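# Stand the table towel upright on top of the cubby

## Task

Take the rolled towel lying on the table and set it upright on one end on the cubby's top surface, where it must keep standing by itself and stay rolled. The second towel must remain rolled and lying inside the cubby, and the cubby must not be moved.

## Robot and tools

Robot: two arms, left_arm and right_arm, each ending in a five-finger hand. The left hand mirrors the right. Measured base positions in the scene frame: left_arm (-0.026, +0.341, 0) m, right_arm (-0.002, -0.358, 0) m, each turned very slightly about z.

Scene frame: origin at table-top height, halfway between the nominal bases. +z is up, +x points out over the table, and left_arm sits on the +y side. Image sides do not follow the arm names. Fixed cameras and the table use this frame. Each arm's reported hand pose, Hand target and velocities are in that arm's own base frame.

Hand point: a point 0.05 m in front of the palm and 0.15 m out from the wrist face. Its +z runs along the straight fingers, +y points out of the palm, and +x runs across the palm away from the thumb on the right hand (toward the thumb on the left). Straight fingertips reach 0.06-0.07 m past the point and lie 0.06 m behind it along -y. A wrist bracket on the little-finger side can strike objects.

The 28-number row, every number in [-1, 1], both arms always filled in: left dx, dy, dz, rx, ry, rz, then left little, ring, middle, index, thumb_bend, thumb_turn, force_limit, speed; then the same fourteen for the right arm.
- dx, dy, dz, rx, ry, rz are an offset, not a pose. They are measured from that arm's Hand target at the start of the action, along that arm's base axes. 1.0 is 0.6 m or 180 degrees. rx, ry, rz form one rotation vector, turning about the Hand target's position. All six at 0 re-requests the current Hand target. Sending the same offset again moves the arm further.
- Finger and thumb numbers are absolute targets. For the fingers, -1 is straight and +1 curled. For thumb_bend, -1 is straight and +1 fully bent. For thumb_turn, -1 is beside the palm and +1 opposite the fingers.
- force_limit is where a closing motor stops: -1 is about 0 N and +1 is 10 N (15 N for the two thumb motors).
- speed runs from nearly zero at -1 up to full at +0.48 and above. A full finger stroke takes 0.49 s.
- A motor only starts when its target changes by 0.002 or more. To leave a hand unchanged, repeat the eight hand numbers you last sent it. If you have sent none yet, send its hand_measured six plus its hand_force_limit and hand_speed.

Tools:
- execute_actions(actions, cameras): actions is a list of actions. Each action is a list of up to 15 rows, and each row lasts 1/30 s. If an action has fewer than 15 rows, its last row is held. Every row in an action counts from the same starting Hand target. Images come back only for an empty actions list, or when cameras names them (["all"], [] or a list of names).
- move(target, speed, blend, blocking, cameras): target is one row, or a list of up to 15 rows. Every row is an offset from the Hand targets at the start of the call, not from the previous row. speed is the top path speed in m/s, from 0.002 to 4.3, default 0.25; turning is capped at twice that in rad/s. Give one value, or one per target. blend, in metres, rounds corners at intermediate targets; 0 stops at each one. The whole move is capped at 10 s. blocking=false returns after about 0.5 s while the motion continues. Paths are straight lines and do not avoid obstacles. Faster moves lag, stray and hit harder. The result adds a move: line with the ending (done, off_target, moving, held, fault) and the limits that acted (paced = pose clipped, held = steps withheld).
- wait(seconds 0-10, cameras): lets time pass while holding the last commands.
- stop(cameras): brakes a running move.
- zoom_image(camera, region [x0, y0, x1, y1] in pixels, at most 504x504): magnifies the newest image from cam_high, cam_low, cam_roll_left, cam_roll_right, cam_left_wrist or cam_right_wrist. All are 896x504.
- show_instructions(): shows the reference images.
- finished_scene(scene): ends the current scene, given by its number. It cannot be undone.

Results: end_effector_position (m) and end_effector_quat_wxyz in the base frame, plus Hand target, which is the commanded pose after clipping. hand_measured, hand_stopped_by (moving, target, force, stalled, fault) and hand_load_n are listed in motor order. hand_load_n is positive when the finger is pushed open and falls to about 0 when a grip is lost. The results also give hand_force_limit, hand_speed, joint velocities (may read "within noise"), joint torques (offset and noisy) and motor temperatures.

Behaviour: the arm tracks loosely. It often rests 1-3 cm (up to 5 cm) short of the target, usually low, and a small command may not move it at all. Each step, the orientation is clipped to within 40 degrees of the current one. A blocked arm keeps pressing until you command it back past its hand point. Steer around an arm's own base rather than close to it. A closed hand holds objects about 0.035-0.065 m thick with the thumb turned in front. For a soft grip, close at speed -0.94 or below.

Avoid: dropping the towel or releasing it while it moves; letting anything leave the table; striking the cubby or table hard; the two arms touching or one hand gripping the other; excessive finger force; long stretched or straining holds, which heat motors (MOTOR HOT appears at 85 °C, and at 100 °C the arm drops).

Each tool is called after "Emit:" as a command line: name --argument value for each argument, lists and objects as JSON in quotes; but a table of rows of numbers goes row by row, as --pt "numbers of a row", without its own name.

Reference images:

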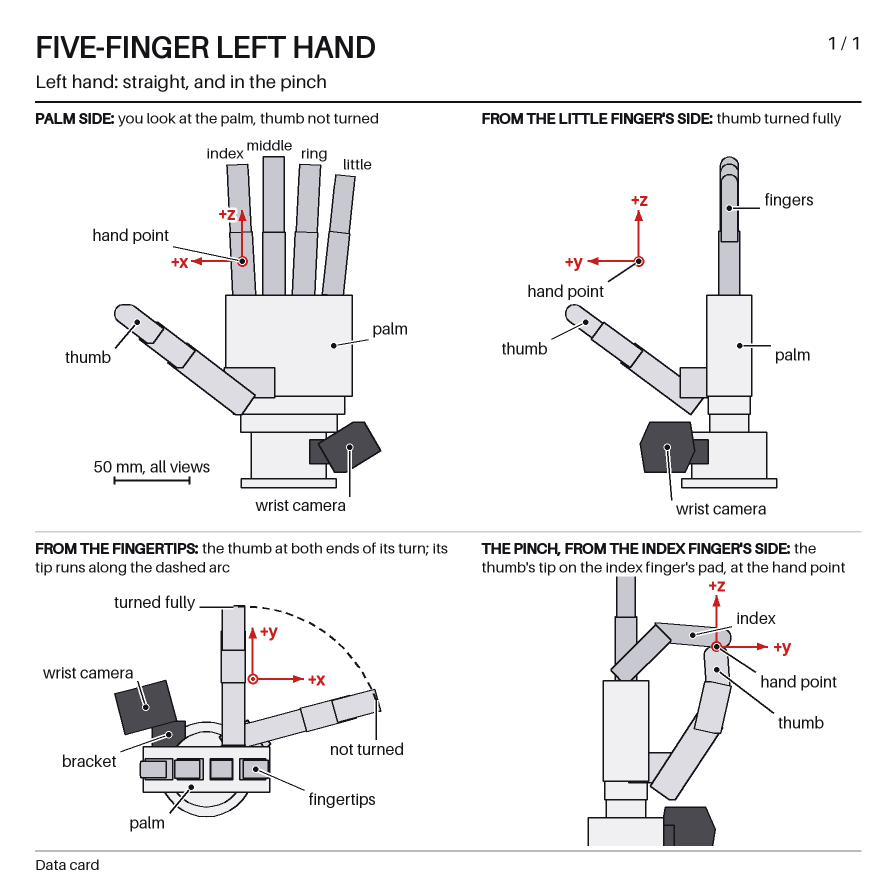

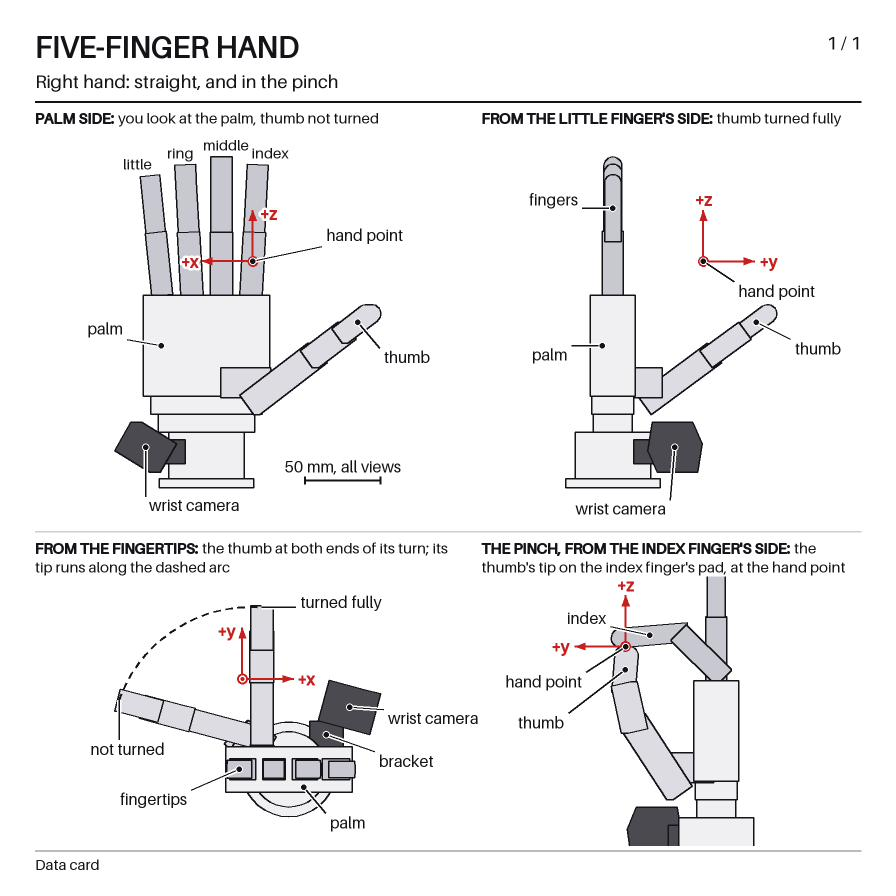

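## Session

Emit:
execute_actions --actions '[]'

Scene clock: 0.00 s.
left_arm: end_effector_position=(+0.4045, -0.6047, +0.1704) hand_measured=(-1.000, -1.000, -1.000, -1.000, -1.000, -1.000) hand_load_n=(+0.0, +0.0, +0.0, +0.0, +0.0, +0.0) hand_stopped_by=(target, target, target, target, target, target) hand_force_limit=0.00 hand_speed=-0.80 end_effector_quat_wxyz=(+0.095, +0.861, -0.278, +0.416) | right_arm: end_effector_position=(+0.5863, -0.3040, +0.1859) hand_measured=(-1.000, -1.000, -1.000, -1.000, -1.000, -1.000) hand_load_n=(+0.0, +0.0, +0.0, +0.0, +0.0, +0.0) hand_stopped_by=(target, target, target, target, target, target) hand_force_limit=0.00 hand_speed=-0.80 end_effector_quat_wxyz=(-0.088, -0.038, +0.909, -0.405)
Joint positions: left_arm=[-1.007 1.742 1.288 -0.294 -0.357 -1.796] | right_arm=[-0.326 1.959 1.909 -1.345 0.842 1.082]
Joint velocities: within noise
Joint torques (N m): no reading
Motor temperatures (°C): left_arm=[30 29 31 29 28 31] | right_arm=[31 28 34 30 28 29]
Heat: left arm: hottest elbow 31 °C; right arm: hottest elbow 34 °C.
Hand target: left_arm +0.4084, -0.6108, +0.1781; +0.100, +0.858, -0.275, +0.421 | right_arm +0.5922, -0.3059, +0.1893; -0.082, -0.036, +0.909, -0.407

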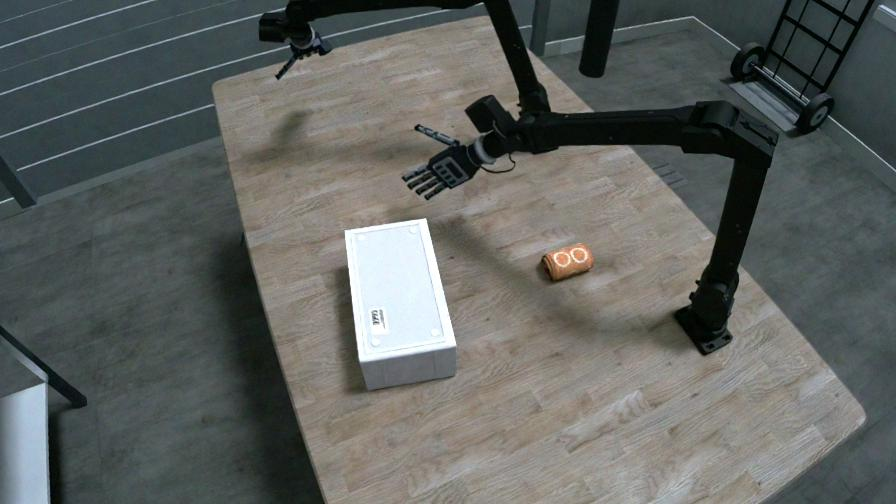

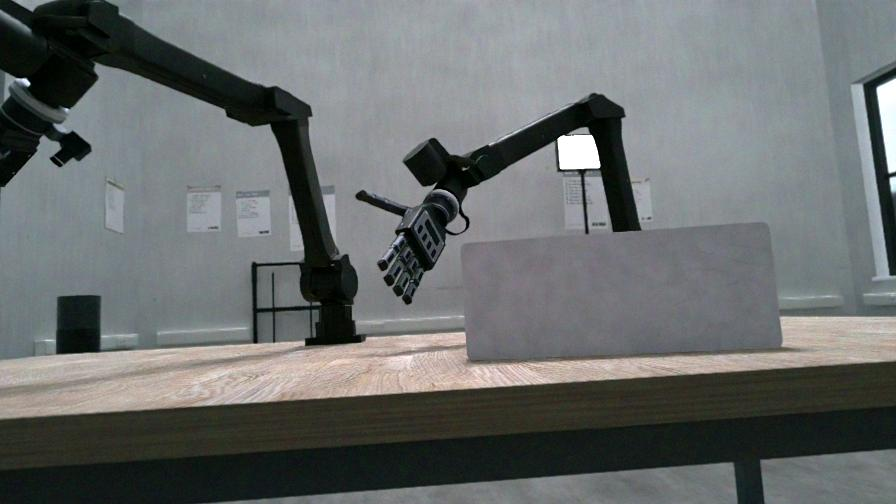

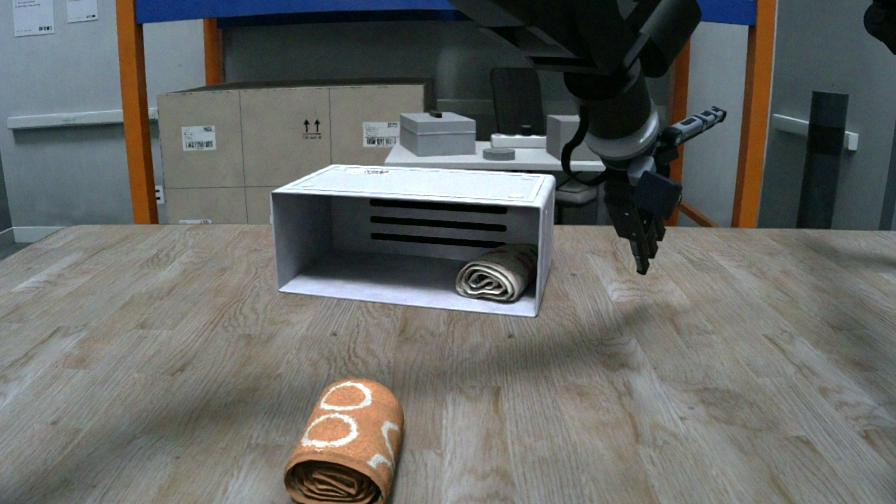

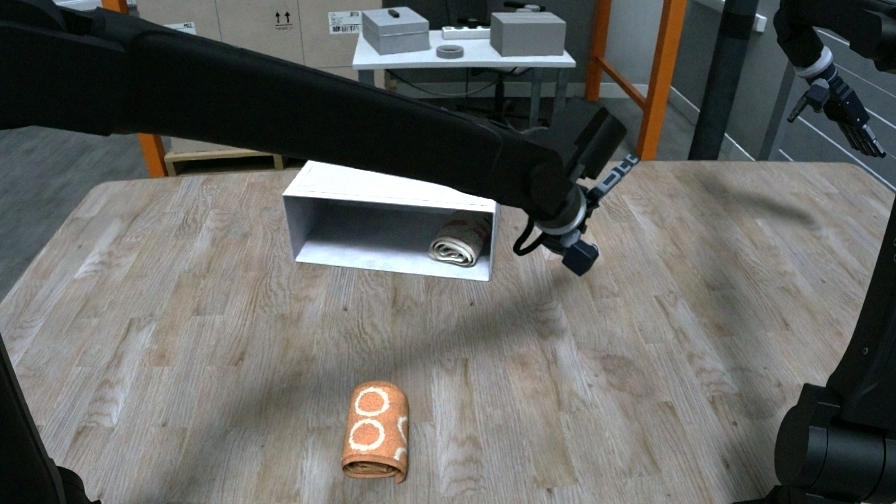

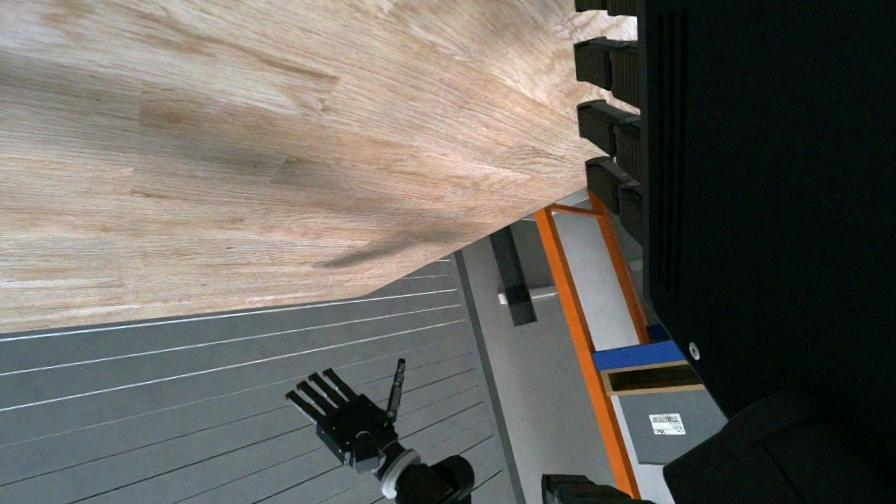

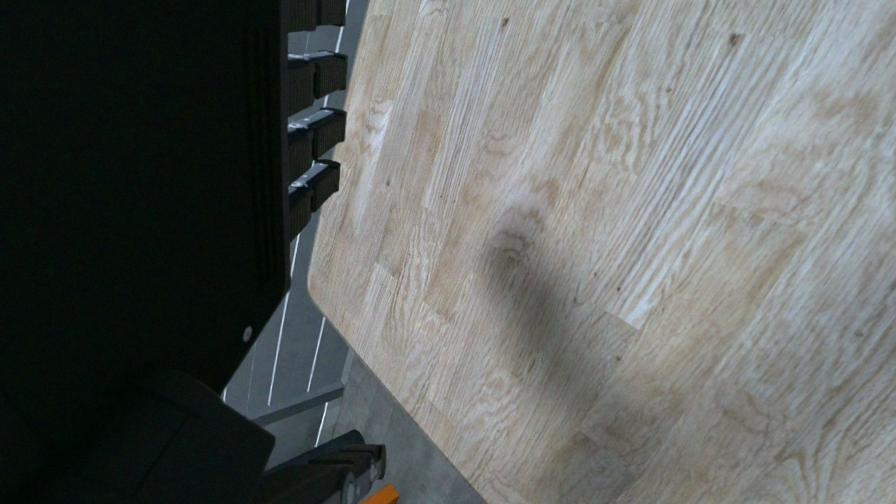

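Emit:
move --pt "-0.131 0.385 0.2865 0 0 0.12 -1 -1 -1 -1 -1 -1 0 -0.8 -0.1 0.2 0.1 0.015 0.004 0.162 -1 -1 -1 -1 -1 1 0 0.2" --pt "-0.047 0.851 0.3365 0 0 0.24 -1 -1 -1 -1 -1 -1 0 -0.8 -0.237 0.4265 0.1845 0.03 0.008 0.324 -1 -1 -1 -1 -1 1 0 0.2" --blend '[0.05, 0]' --speed 0.3 --cameras '["cam_high","cam_roll_left"]'

Emit:
zoom_image --camera "cam_high" --region '[500, 200, 640, 320]'

Emit:
zoom_image --camera "cam_high" --region '[310, 190, 510, 410]'

Scene clock: 12.50 s.
left_arm: end_effector_position=(+0.3781, -0.1051, +0.3796) hand_measured=(-1.000, -1.000, -1.000, -1.000, -1.000, -1.000) hand_load_n=(+0.0, +0.0, +0.0, +0.0, +0.0, +0.0) hand_stopped_by=(target, target, target, target, target, target) hand_force_limit=0.00 hand_speed=-0.80 end_effector_quat_wxyz=(-0.060, +0.901, +0.058, +0.425) | right_arm: end_effector_position=(+0.4563, -0.0536, +0.3065) hand_measured=(-1.000, -1.000, -1.000, -1.000, -1.000, +1.000) hand_load_n=(+0.0, +0.0, +0.0, +0.0, +0.0, +0.0) hand_stopped_by=(target, target, target, target, target, target) hand_force_limit=0.00 hand_speed=0.20 end_effector_quat_wxyz=(+0.124, -0.473, +0.795, -0.360)
Joint positions: left_arm=[-0.367 0.756 1.005 -1.018 -0.433 -1.88] | right_arm=[-0.023 1.208 1.314 -1.02 0.458 0.317]
Joint torques (N m): left_arm=[1.03 -1.44 9.16 2.51 -0.05 0.19] | right_arm=[1.26 -7.24 8.35 1.48 0.22 -0.26]
Heat: left arm: hottest elbow 34 °C; right arm: hottest elbow 35 °C.
Hand target: left_arm +0.3803, -0.1002, +0.3801; -0.062, +0.899, +0.060, +0.428 | right_arm +0.4500, -0.0501, +0.3002; +0.117, -0.482, +0.793, -0.354
Off the commanded pose: left_arm 0.005 m, 1 deg | right_arm 0.010 m, 2 deg.
move: done
Images, in order (width x height): cam_high 896x504, cam_roll_left 896x504.

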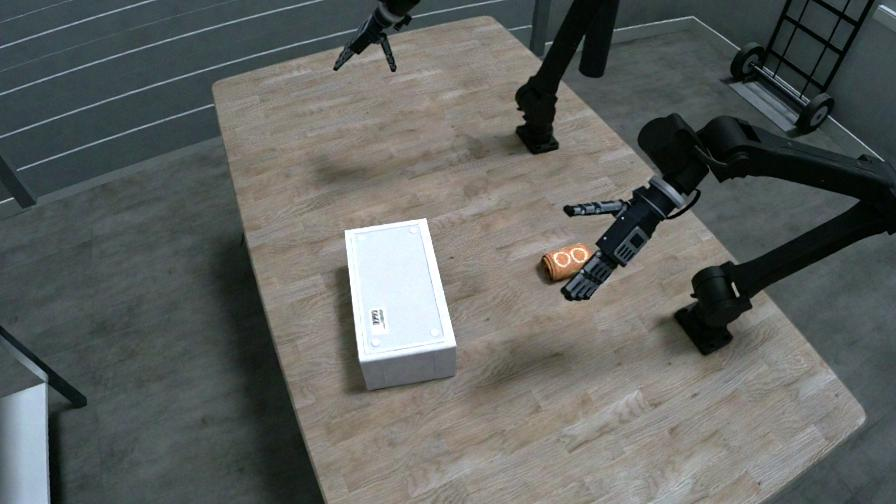

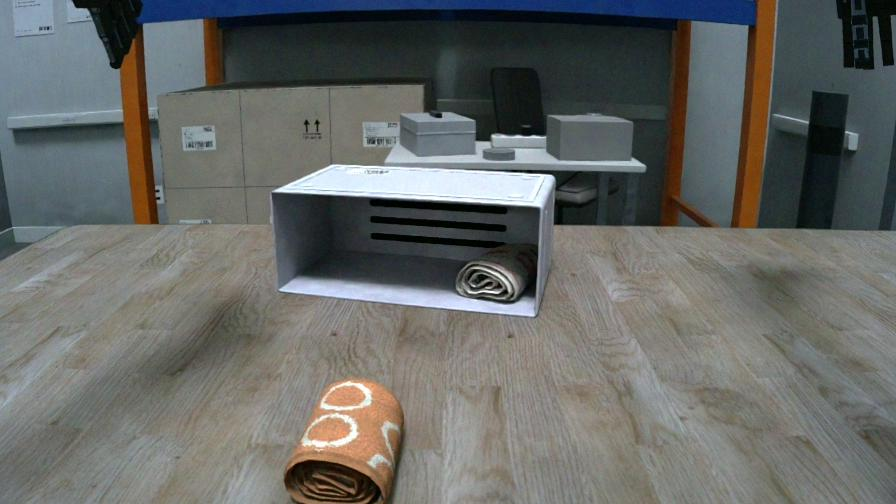

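Scaled by 3.600.

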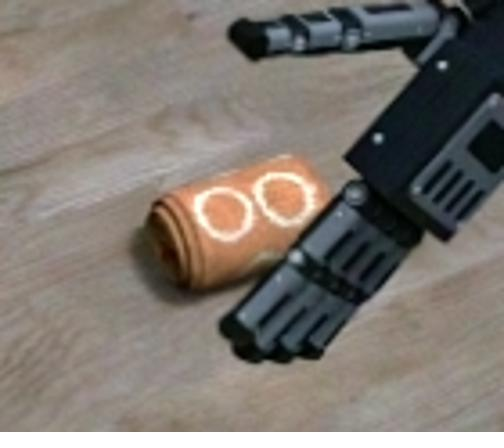

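Scaled by 2.291.

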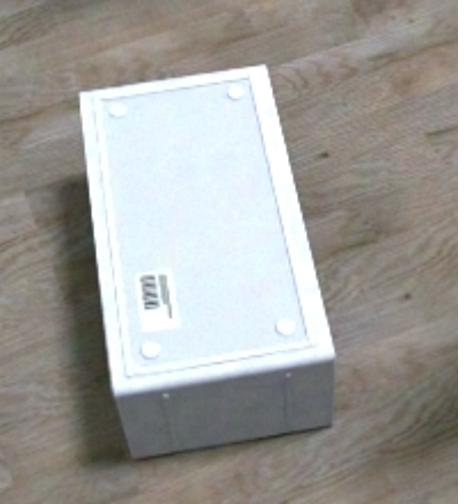

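Emit:
move --pt "-0.083 0.583 -0.05 0 0 0.126 -1 -1 -1 -1 -1 -1 0 -0.8 -0.117 0.5 0 0.03 0.008 0.325 -1 -1 -1 -1 -1 1 0 0.2" --pt "-0.083 0.583 -0.05 0 0 0.126 -1 -1 -1 -1 -1 -1 0 -0.8 -0.542 0.758 -0.1 0.059 0.016 0.649 -1 -1 -1 -1 -1 1 0 0.2" --pt "-0.083 0.583 -0.05 0 0 0.126 -1 -1 -1 -1 -1 -1 0 -0.8 -0.545 0.765 -0.25 0.059 0.016 0.649 -1 -1 -1 -1 -1 1 0 0.2" --blend '[0.05, 0.03, 0]' --speed 0.3 --cameras '["all"]'

Scene clock: 18.83 s.
left_arm: end_effector_position=(+0.3287, +0.2381, +0.3298) hand_measured=(-1.000, -1.000, -1.000, -1.000, -1.000, -1.000) hand_load_n=(+0.0, +0.0, +0.0, -0.5, +0.0, -0.5) hand_stopped_by=(target, target, target, target, target, target) hand_force_limit=0.00 hand_speed=-0.80 end_effector_quat_wxyz=(-0.130, +0.878, +0.239, +0.393) | right_arm: end_effector_position=(+0.1250, +0.4064, +0.1566) hand_measured=(-1.000, -1.000, -1.000, -1.000, -1.000, +1.000) hand_load_n=(+0.0, +0.0, +0.0, +0.0, -0.5, +0.0) hand_stopped_by=(target, target, target, target, target, target) hand_force_limit=0.00 hand_speed=0.20 end_effector_quat_wxyz=(-0.384, +0.922, -0.037, +0.013)
Joint positions: left_arm=[0.902 0.835 0.913 -0.82 0.237 -1.305] | right_arm=[1.123 1.145 0.844 -0.516 -0.262 -0.264]
Joint torques (N m): left_arm=[0.91 -2.26 12.52 2.67 0.43 0.23] | right_arm=[1.44 -4.78 8.73 2.65 -0.03 -0.22]
Heat: left arm: hottest elbow 35 °C; right arm: hottest elbow 36 °C.
Hand target: left_arm +0.3306, +0.2495, +0.3500; -0.145, +0.870, +0.235, +0.408 | right_arm +0.1228, +0.4089, +0.1501; -0.382, +0.923, -0.032, +0.013
Off the commanded pose: left_arm 0.023 m, 3 deg | right_arm 0.007 m, 1 deg.
move: off_target (left_arm)

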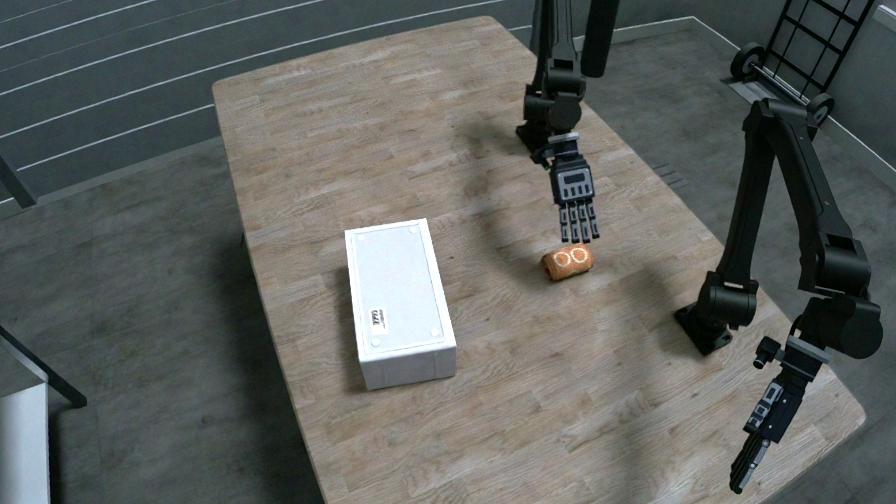

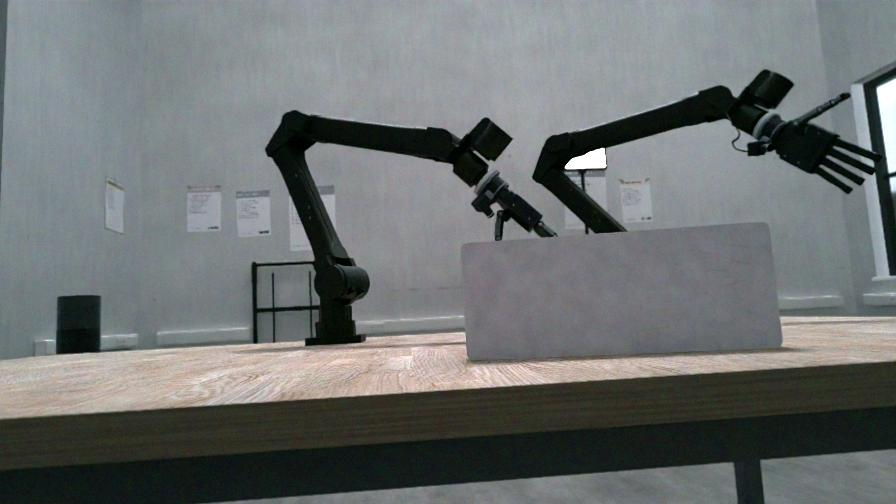

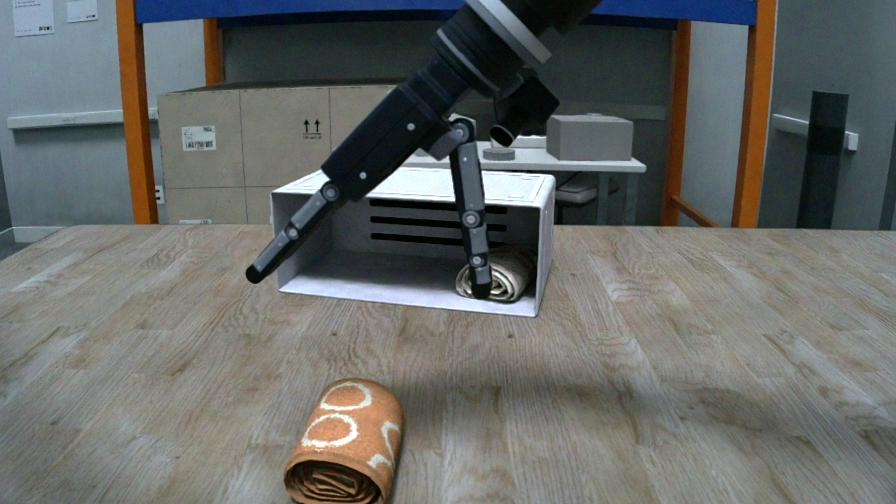

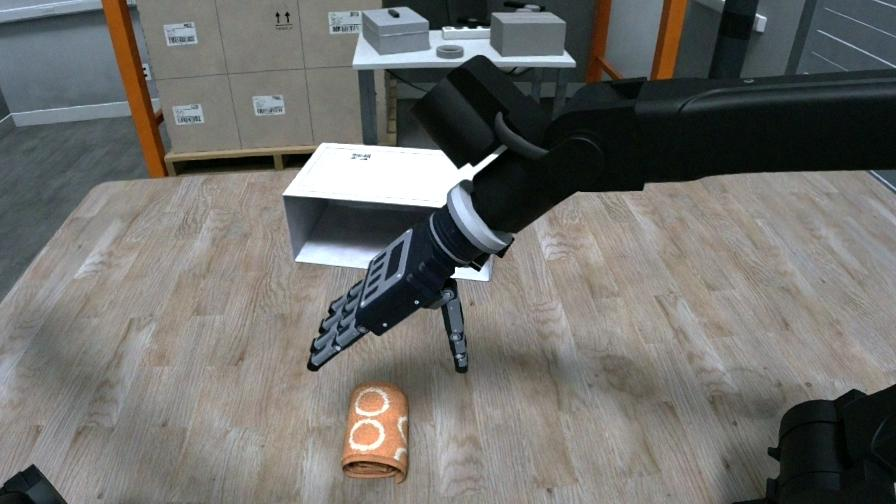

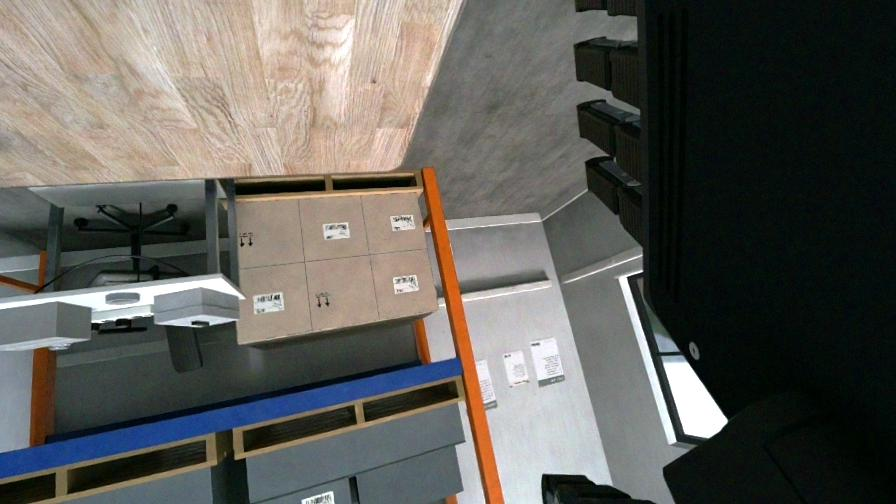

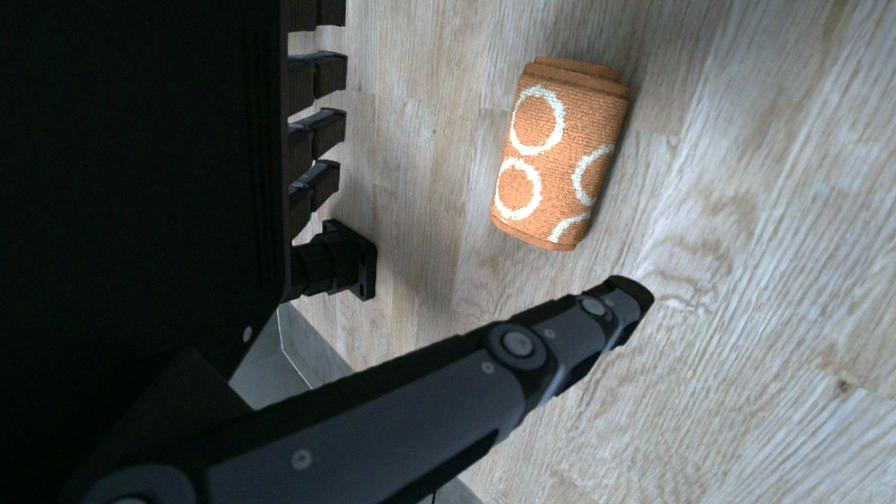

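Emit:
zoom_image --camera "cam_roll_left" --region '[240, 350, 480, 504]'

Emit:
zoom_image --camera "cam_right_wrist" --region '[440, 20, 700, 280]'

Emit:
move --target '[0,0,0,0,0,0,-1,-1,-1,-1,-1,-1,0,-0.8, 0.015,0.021,-0.17,0,0,0.0167,-1,-1,-1,-1,-1,1,0,0.2]' --speed 0.15 --cameras '["cam_roll_left","cam_roll_right","cam_right_wrist"]'

Scaled by 2.100.

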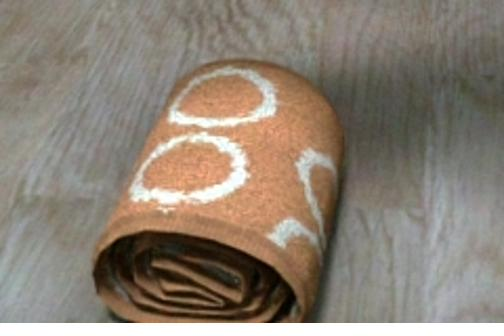

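Scaled by 1.938.

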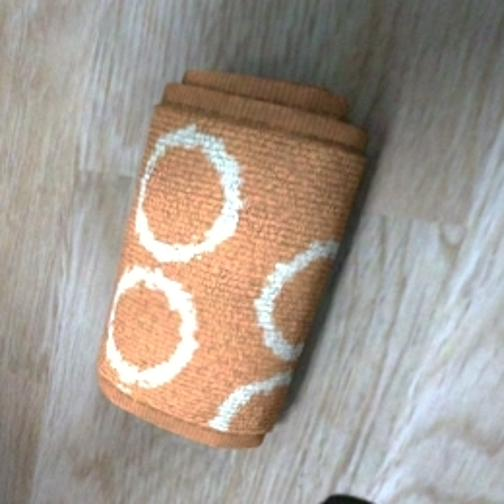

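Scene clock: 25.43 s.
left_arm: end_effector_position=(+0.3287, +0.2381, +0.3298) hand_measured=(-1.000, -1.000, -1.000, -1.000, -1.000, -1.000) hand_load_n=(+0.0, +0.0, +0.0, +0.0, +0.0, +0.0) hand_stopped_by=(target, target, target, target, target, target) hand_force_limit=0.00 hand_speed=-0.80 end_effector_quat_wxyz=(-0.130, +0.878, +0.239, +0.393) | right_arm: end_effector_position=(+0.1294, +0.4241, +0.0581) hand_measured=(-1.000, -1.000, -1.000, -1.000, -1.000, +1.000) hand_load_n=(+0.0, +0.0, +0.0, +0.0, +0.0, +0.0) hand_stopped_by=(target, target, target, target, target, target) hand_force_limit=0.00 hand_speed=0.20 end_effector_quat_wxyz=(-0.387, +0.922, -0.007, +0.003)
Joint positions: left_arm=[0.902 0.835 0.913 -0.82 0.237 -1.305] | right_arm=[1.121 1.345 0.721 -0.2 -0.305 -0.315]
Joint torques (N m): left_arm=[1.26 -1.96 12.41 2.67 0.39 0.23] | right_arm=[-0.03 -5.89 7.32 2.63 -0.26 -0.27]
Motor temperatures (°C): left_arm=[30 30 37 29 28 30] | right_arm=[31 29 36 30 28 29]
Heat: left arm: hottest elbow 37 °C; right arm: hottest elbow 36 °C.
Hand target: left_arm +0.3306, +0.2495, +0.3500; -0.145, +0.870, +0.235, +0.408 | right_arm +0.1318, +0.4216, +0.0482; -0.383, +0.924, -0.008, +0.003
Off the commanded pose: left_arm 0.023 m, 3 deg | right_arm 0.011 m, 1 deg.
move: off_target (left_arm, right_arm)
Images, in order (width x height): cam_roll_left 896x504, cam_roll_right 896x504, cam_right_wrist 896x504.

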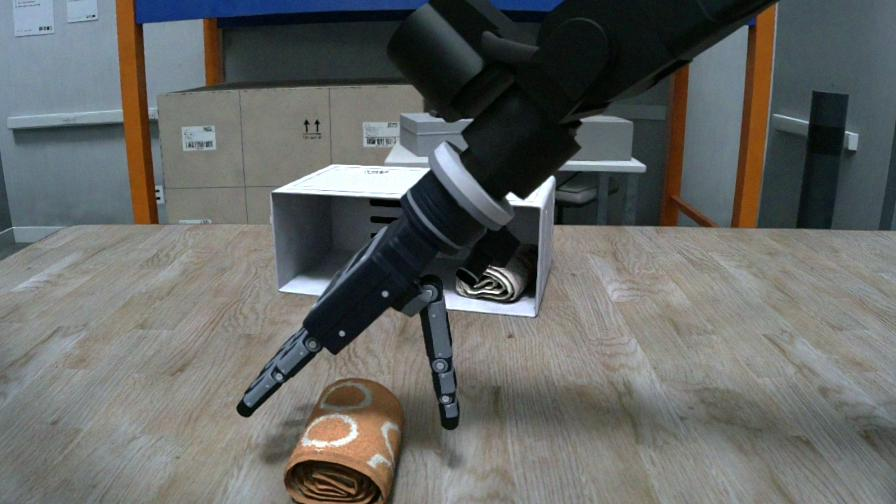

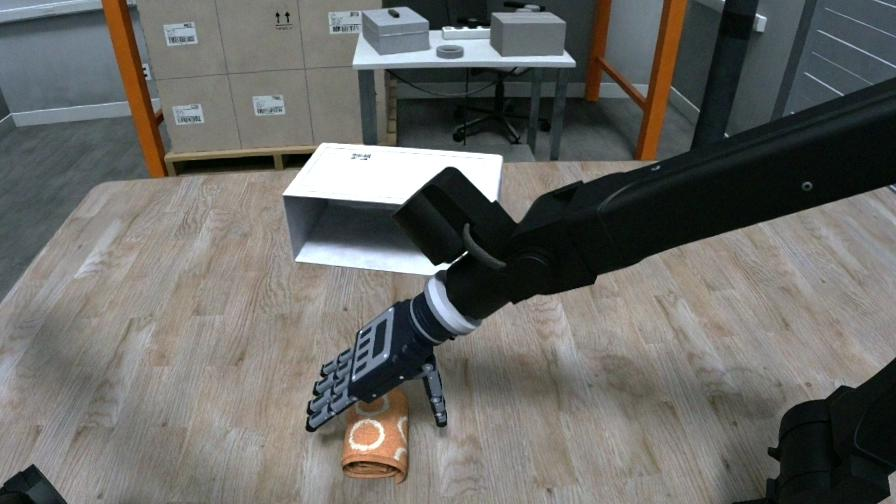

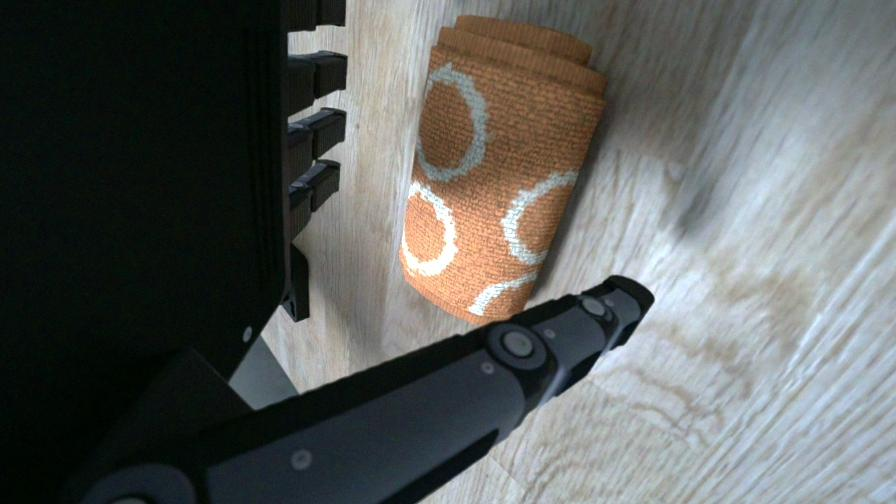

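Emit:
move --target '[0,0,0,0,0,0,-1,-1,-1,-1,-1,-1,0,-0.8, 0.015,-0.003,-0.048,0,0,0,-1,-1,-1,-1,-1,1,0,0.2]' --speed 0.1 --cameras '["cam_roll_left","cam_roll_right","cam_right_wrist"]'

Emit:
zoom_image --camera "cam_roll_left" --region '[220, 290, 500, 504]'

Scene clock: 27.60 s.
left_arm: end_effector_position=(+0.3287, +0.2381, +0.3298) hand_measured=(-1.000, -1.000, -1.000, -1.000, -1.000, -1.000) hand_load_n=(+0.0, +0.0, +0.0, +0.0, +0.0, +0.0) hand_stopped_by=(target, target, target, target, target, target) hand_force_limit=0.00 hand_speed=-0.80 end_effector_quat_wxyz=(-0.130, +0.878, +0.239, +0.393) | right_arm: end_effector_position=(+0.1390, +0.4236, +0.0301) hand_measured=(-1.000, -1.000, -1.000, -1.000, -1.000, +1.000) hand_load_n=(+0.0, +0.0, +0.0, +0.0, +0.0, +0.0) hand_stopped_by=(target, target, target, target, target, target) hand_force_limit=0.00 hand_speed=0.20 end_effector_quat_wxyz=(-0.388, +0.922, -0.007, +0.004)
Joint positions: left_arm=[0.902 0.835 0.913 -0.82 0.237 -1.305] | right_arm=[1.097 1.413 0.694 -0.108 -0.321 -0.334]
Joint torques (N m): left_arm=[0.97 -1.38 12.46 2.63 0.39 0.22] | right_arm=[-0.03 -6.3 6.74 2.8 -0.27 -0.24]
Heat: left arm: hottest elbow 38 °C; right arm: hottest elbow 37 °C.
Hand target: left_arm +0.3306, +0.2495, +0.3500; -0.145, +0.870, +0.235, +0.408 | right_arm +0.1408, +0.4197, +0.0193; -0.383, +0.924, -0.008, +0.003
Off the commanded pose: left_arm 0.023 m, 3 deg | right_arm 0.012 m, 1 deg.
move: off_target (left_arm, right_arm)
Images, in order (width x height): cam_roll_left 896x504, cam_roll_right 896x504, cam_right_wrist 896x504.

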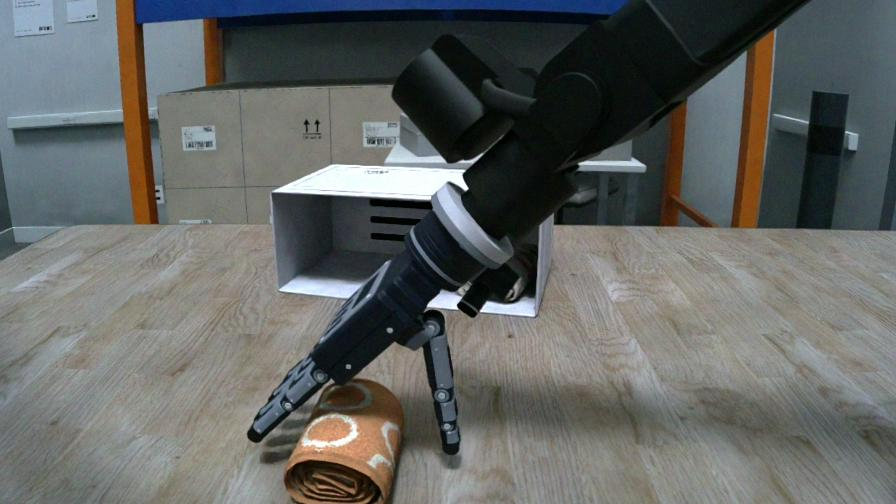

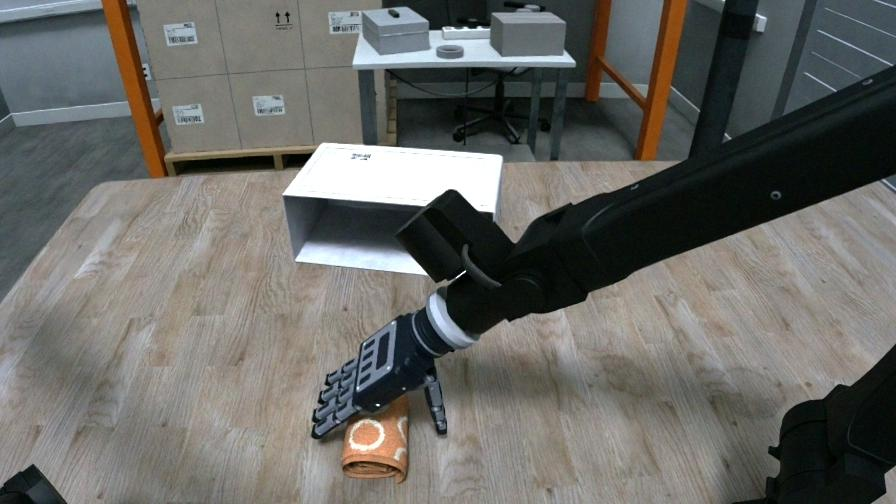

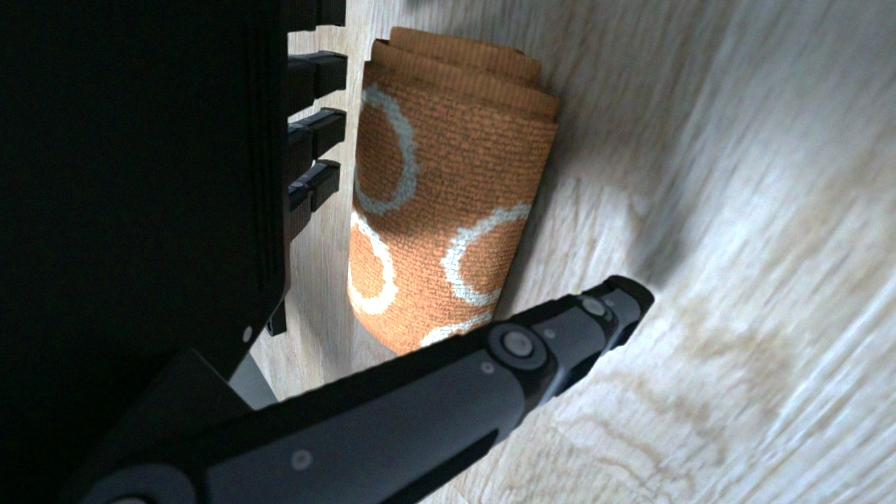

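Scaled by 1.800.

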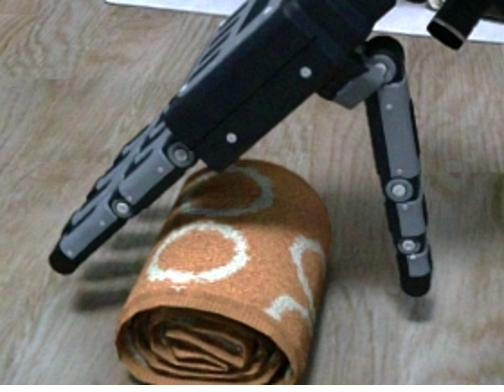

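Emit:
move --target '[0,0,0,0,0,0,-1,-1,-1,-1,-1,-1,0,-0.8, 0,0,0,0,0,0,0.3,0.3,0.3,0.3,0.3,1,-0.4,-0.7]' --cameras '["cam_roll_left","cam_right_wrist"]'

Emit:
zoom_image --camera "cam_roll_left" --region '[220, 290, 500, 504]'

Scene clock: 30.37 s.
left_arm: end_effector_position=(+0.3287, +0.2381, +0.3298) hand_measured=(-1.000, -1.000, -1.000, -1.000, -1.000, -1.000) hand_load_n=(+0.0, +0.0, +0.0, +0.0, +0.0, +0.0) hand_stopped_by=(target, target, target, target, target, target) hand_force_limit=0.00 hand_speed=-0.80 end_effector_quat_wxyz=(-0.130, +0.878, +0.239, +0.393) | right_arm: end_effector_position=(+0.1396, +0.4263, +0.0319) hand_measured=(+0.188, +0.020, -0.062, -0.034, -0.520, +1.000) hand_load_n=(+3.5, +0.5, +0.5, +3.5, +6.5, +2.5) hand_stopped_by=(force, force, force, force, force, target) hand_force_limit=-0.40 hand_speed=-0.70 end_effector_quat_wxyz=(-0.394, +0.919, -0.005, +0.005)
Joint positions: left_arm=[0.902 0.835 0.913 -0.82 0.237 -1.305] | right_arm=[1.097 1.413 0.694 -0.096 -0.325 -0.334]
Joint torques (N m): left_arm=[1.32 -2.49 12.59 2.65 0.42 0.2] | right_arm=[-0.03 -6.24 6.75 2.24 -0.11 -0.25]
Heat: left arm: hottest elbow 39 °C; right arm: hottest elbow 37 °C.
Hand target: left_arm +0.3306, +0.2495, +0.3500; -0.145, +0.870, +0.235, +0.408 | right_arm +0.1408, +0.4197, +0.0193; -0.383, +0.924, -0.008, +0.003
Off the commanded pose: left_arm 0.023 m, 3 deg | right_arm 0.014 m, 1 deg.
move: off_target (left_arm, right_arm)
Images, in order (width x height): cam_roll_left 896x504, cam_right_wrist 896x504.

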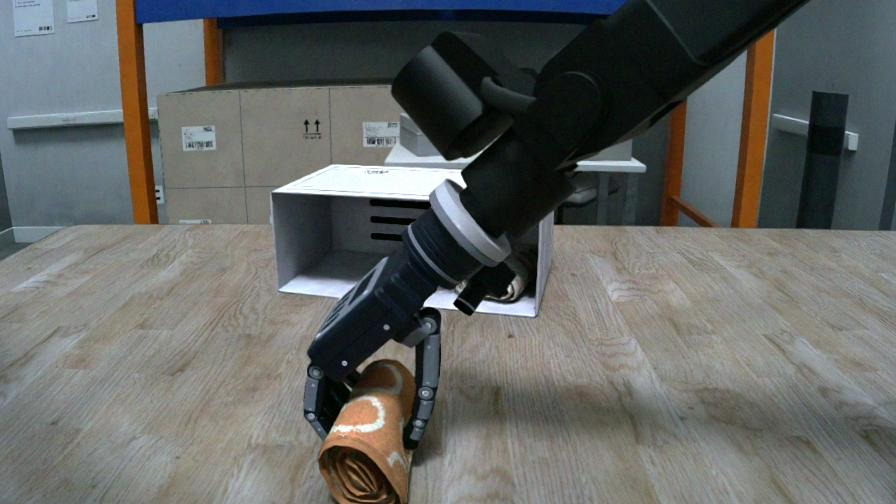

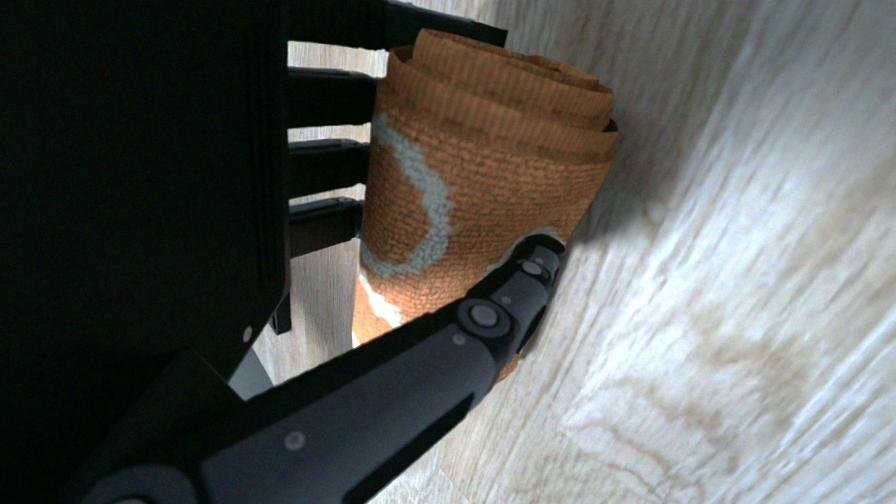

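Scaled by 1.800.

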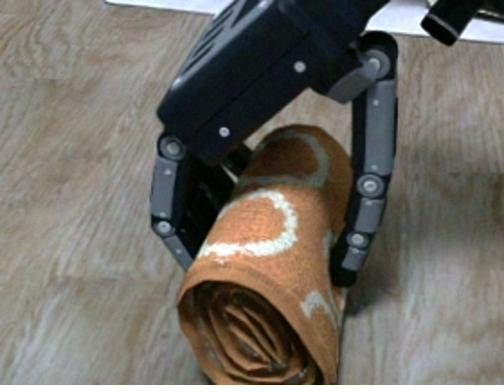

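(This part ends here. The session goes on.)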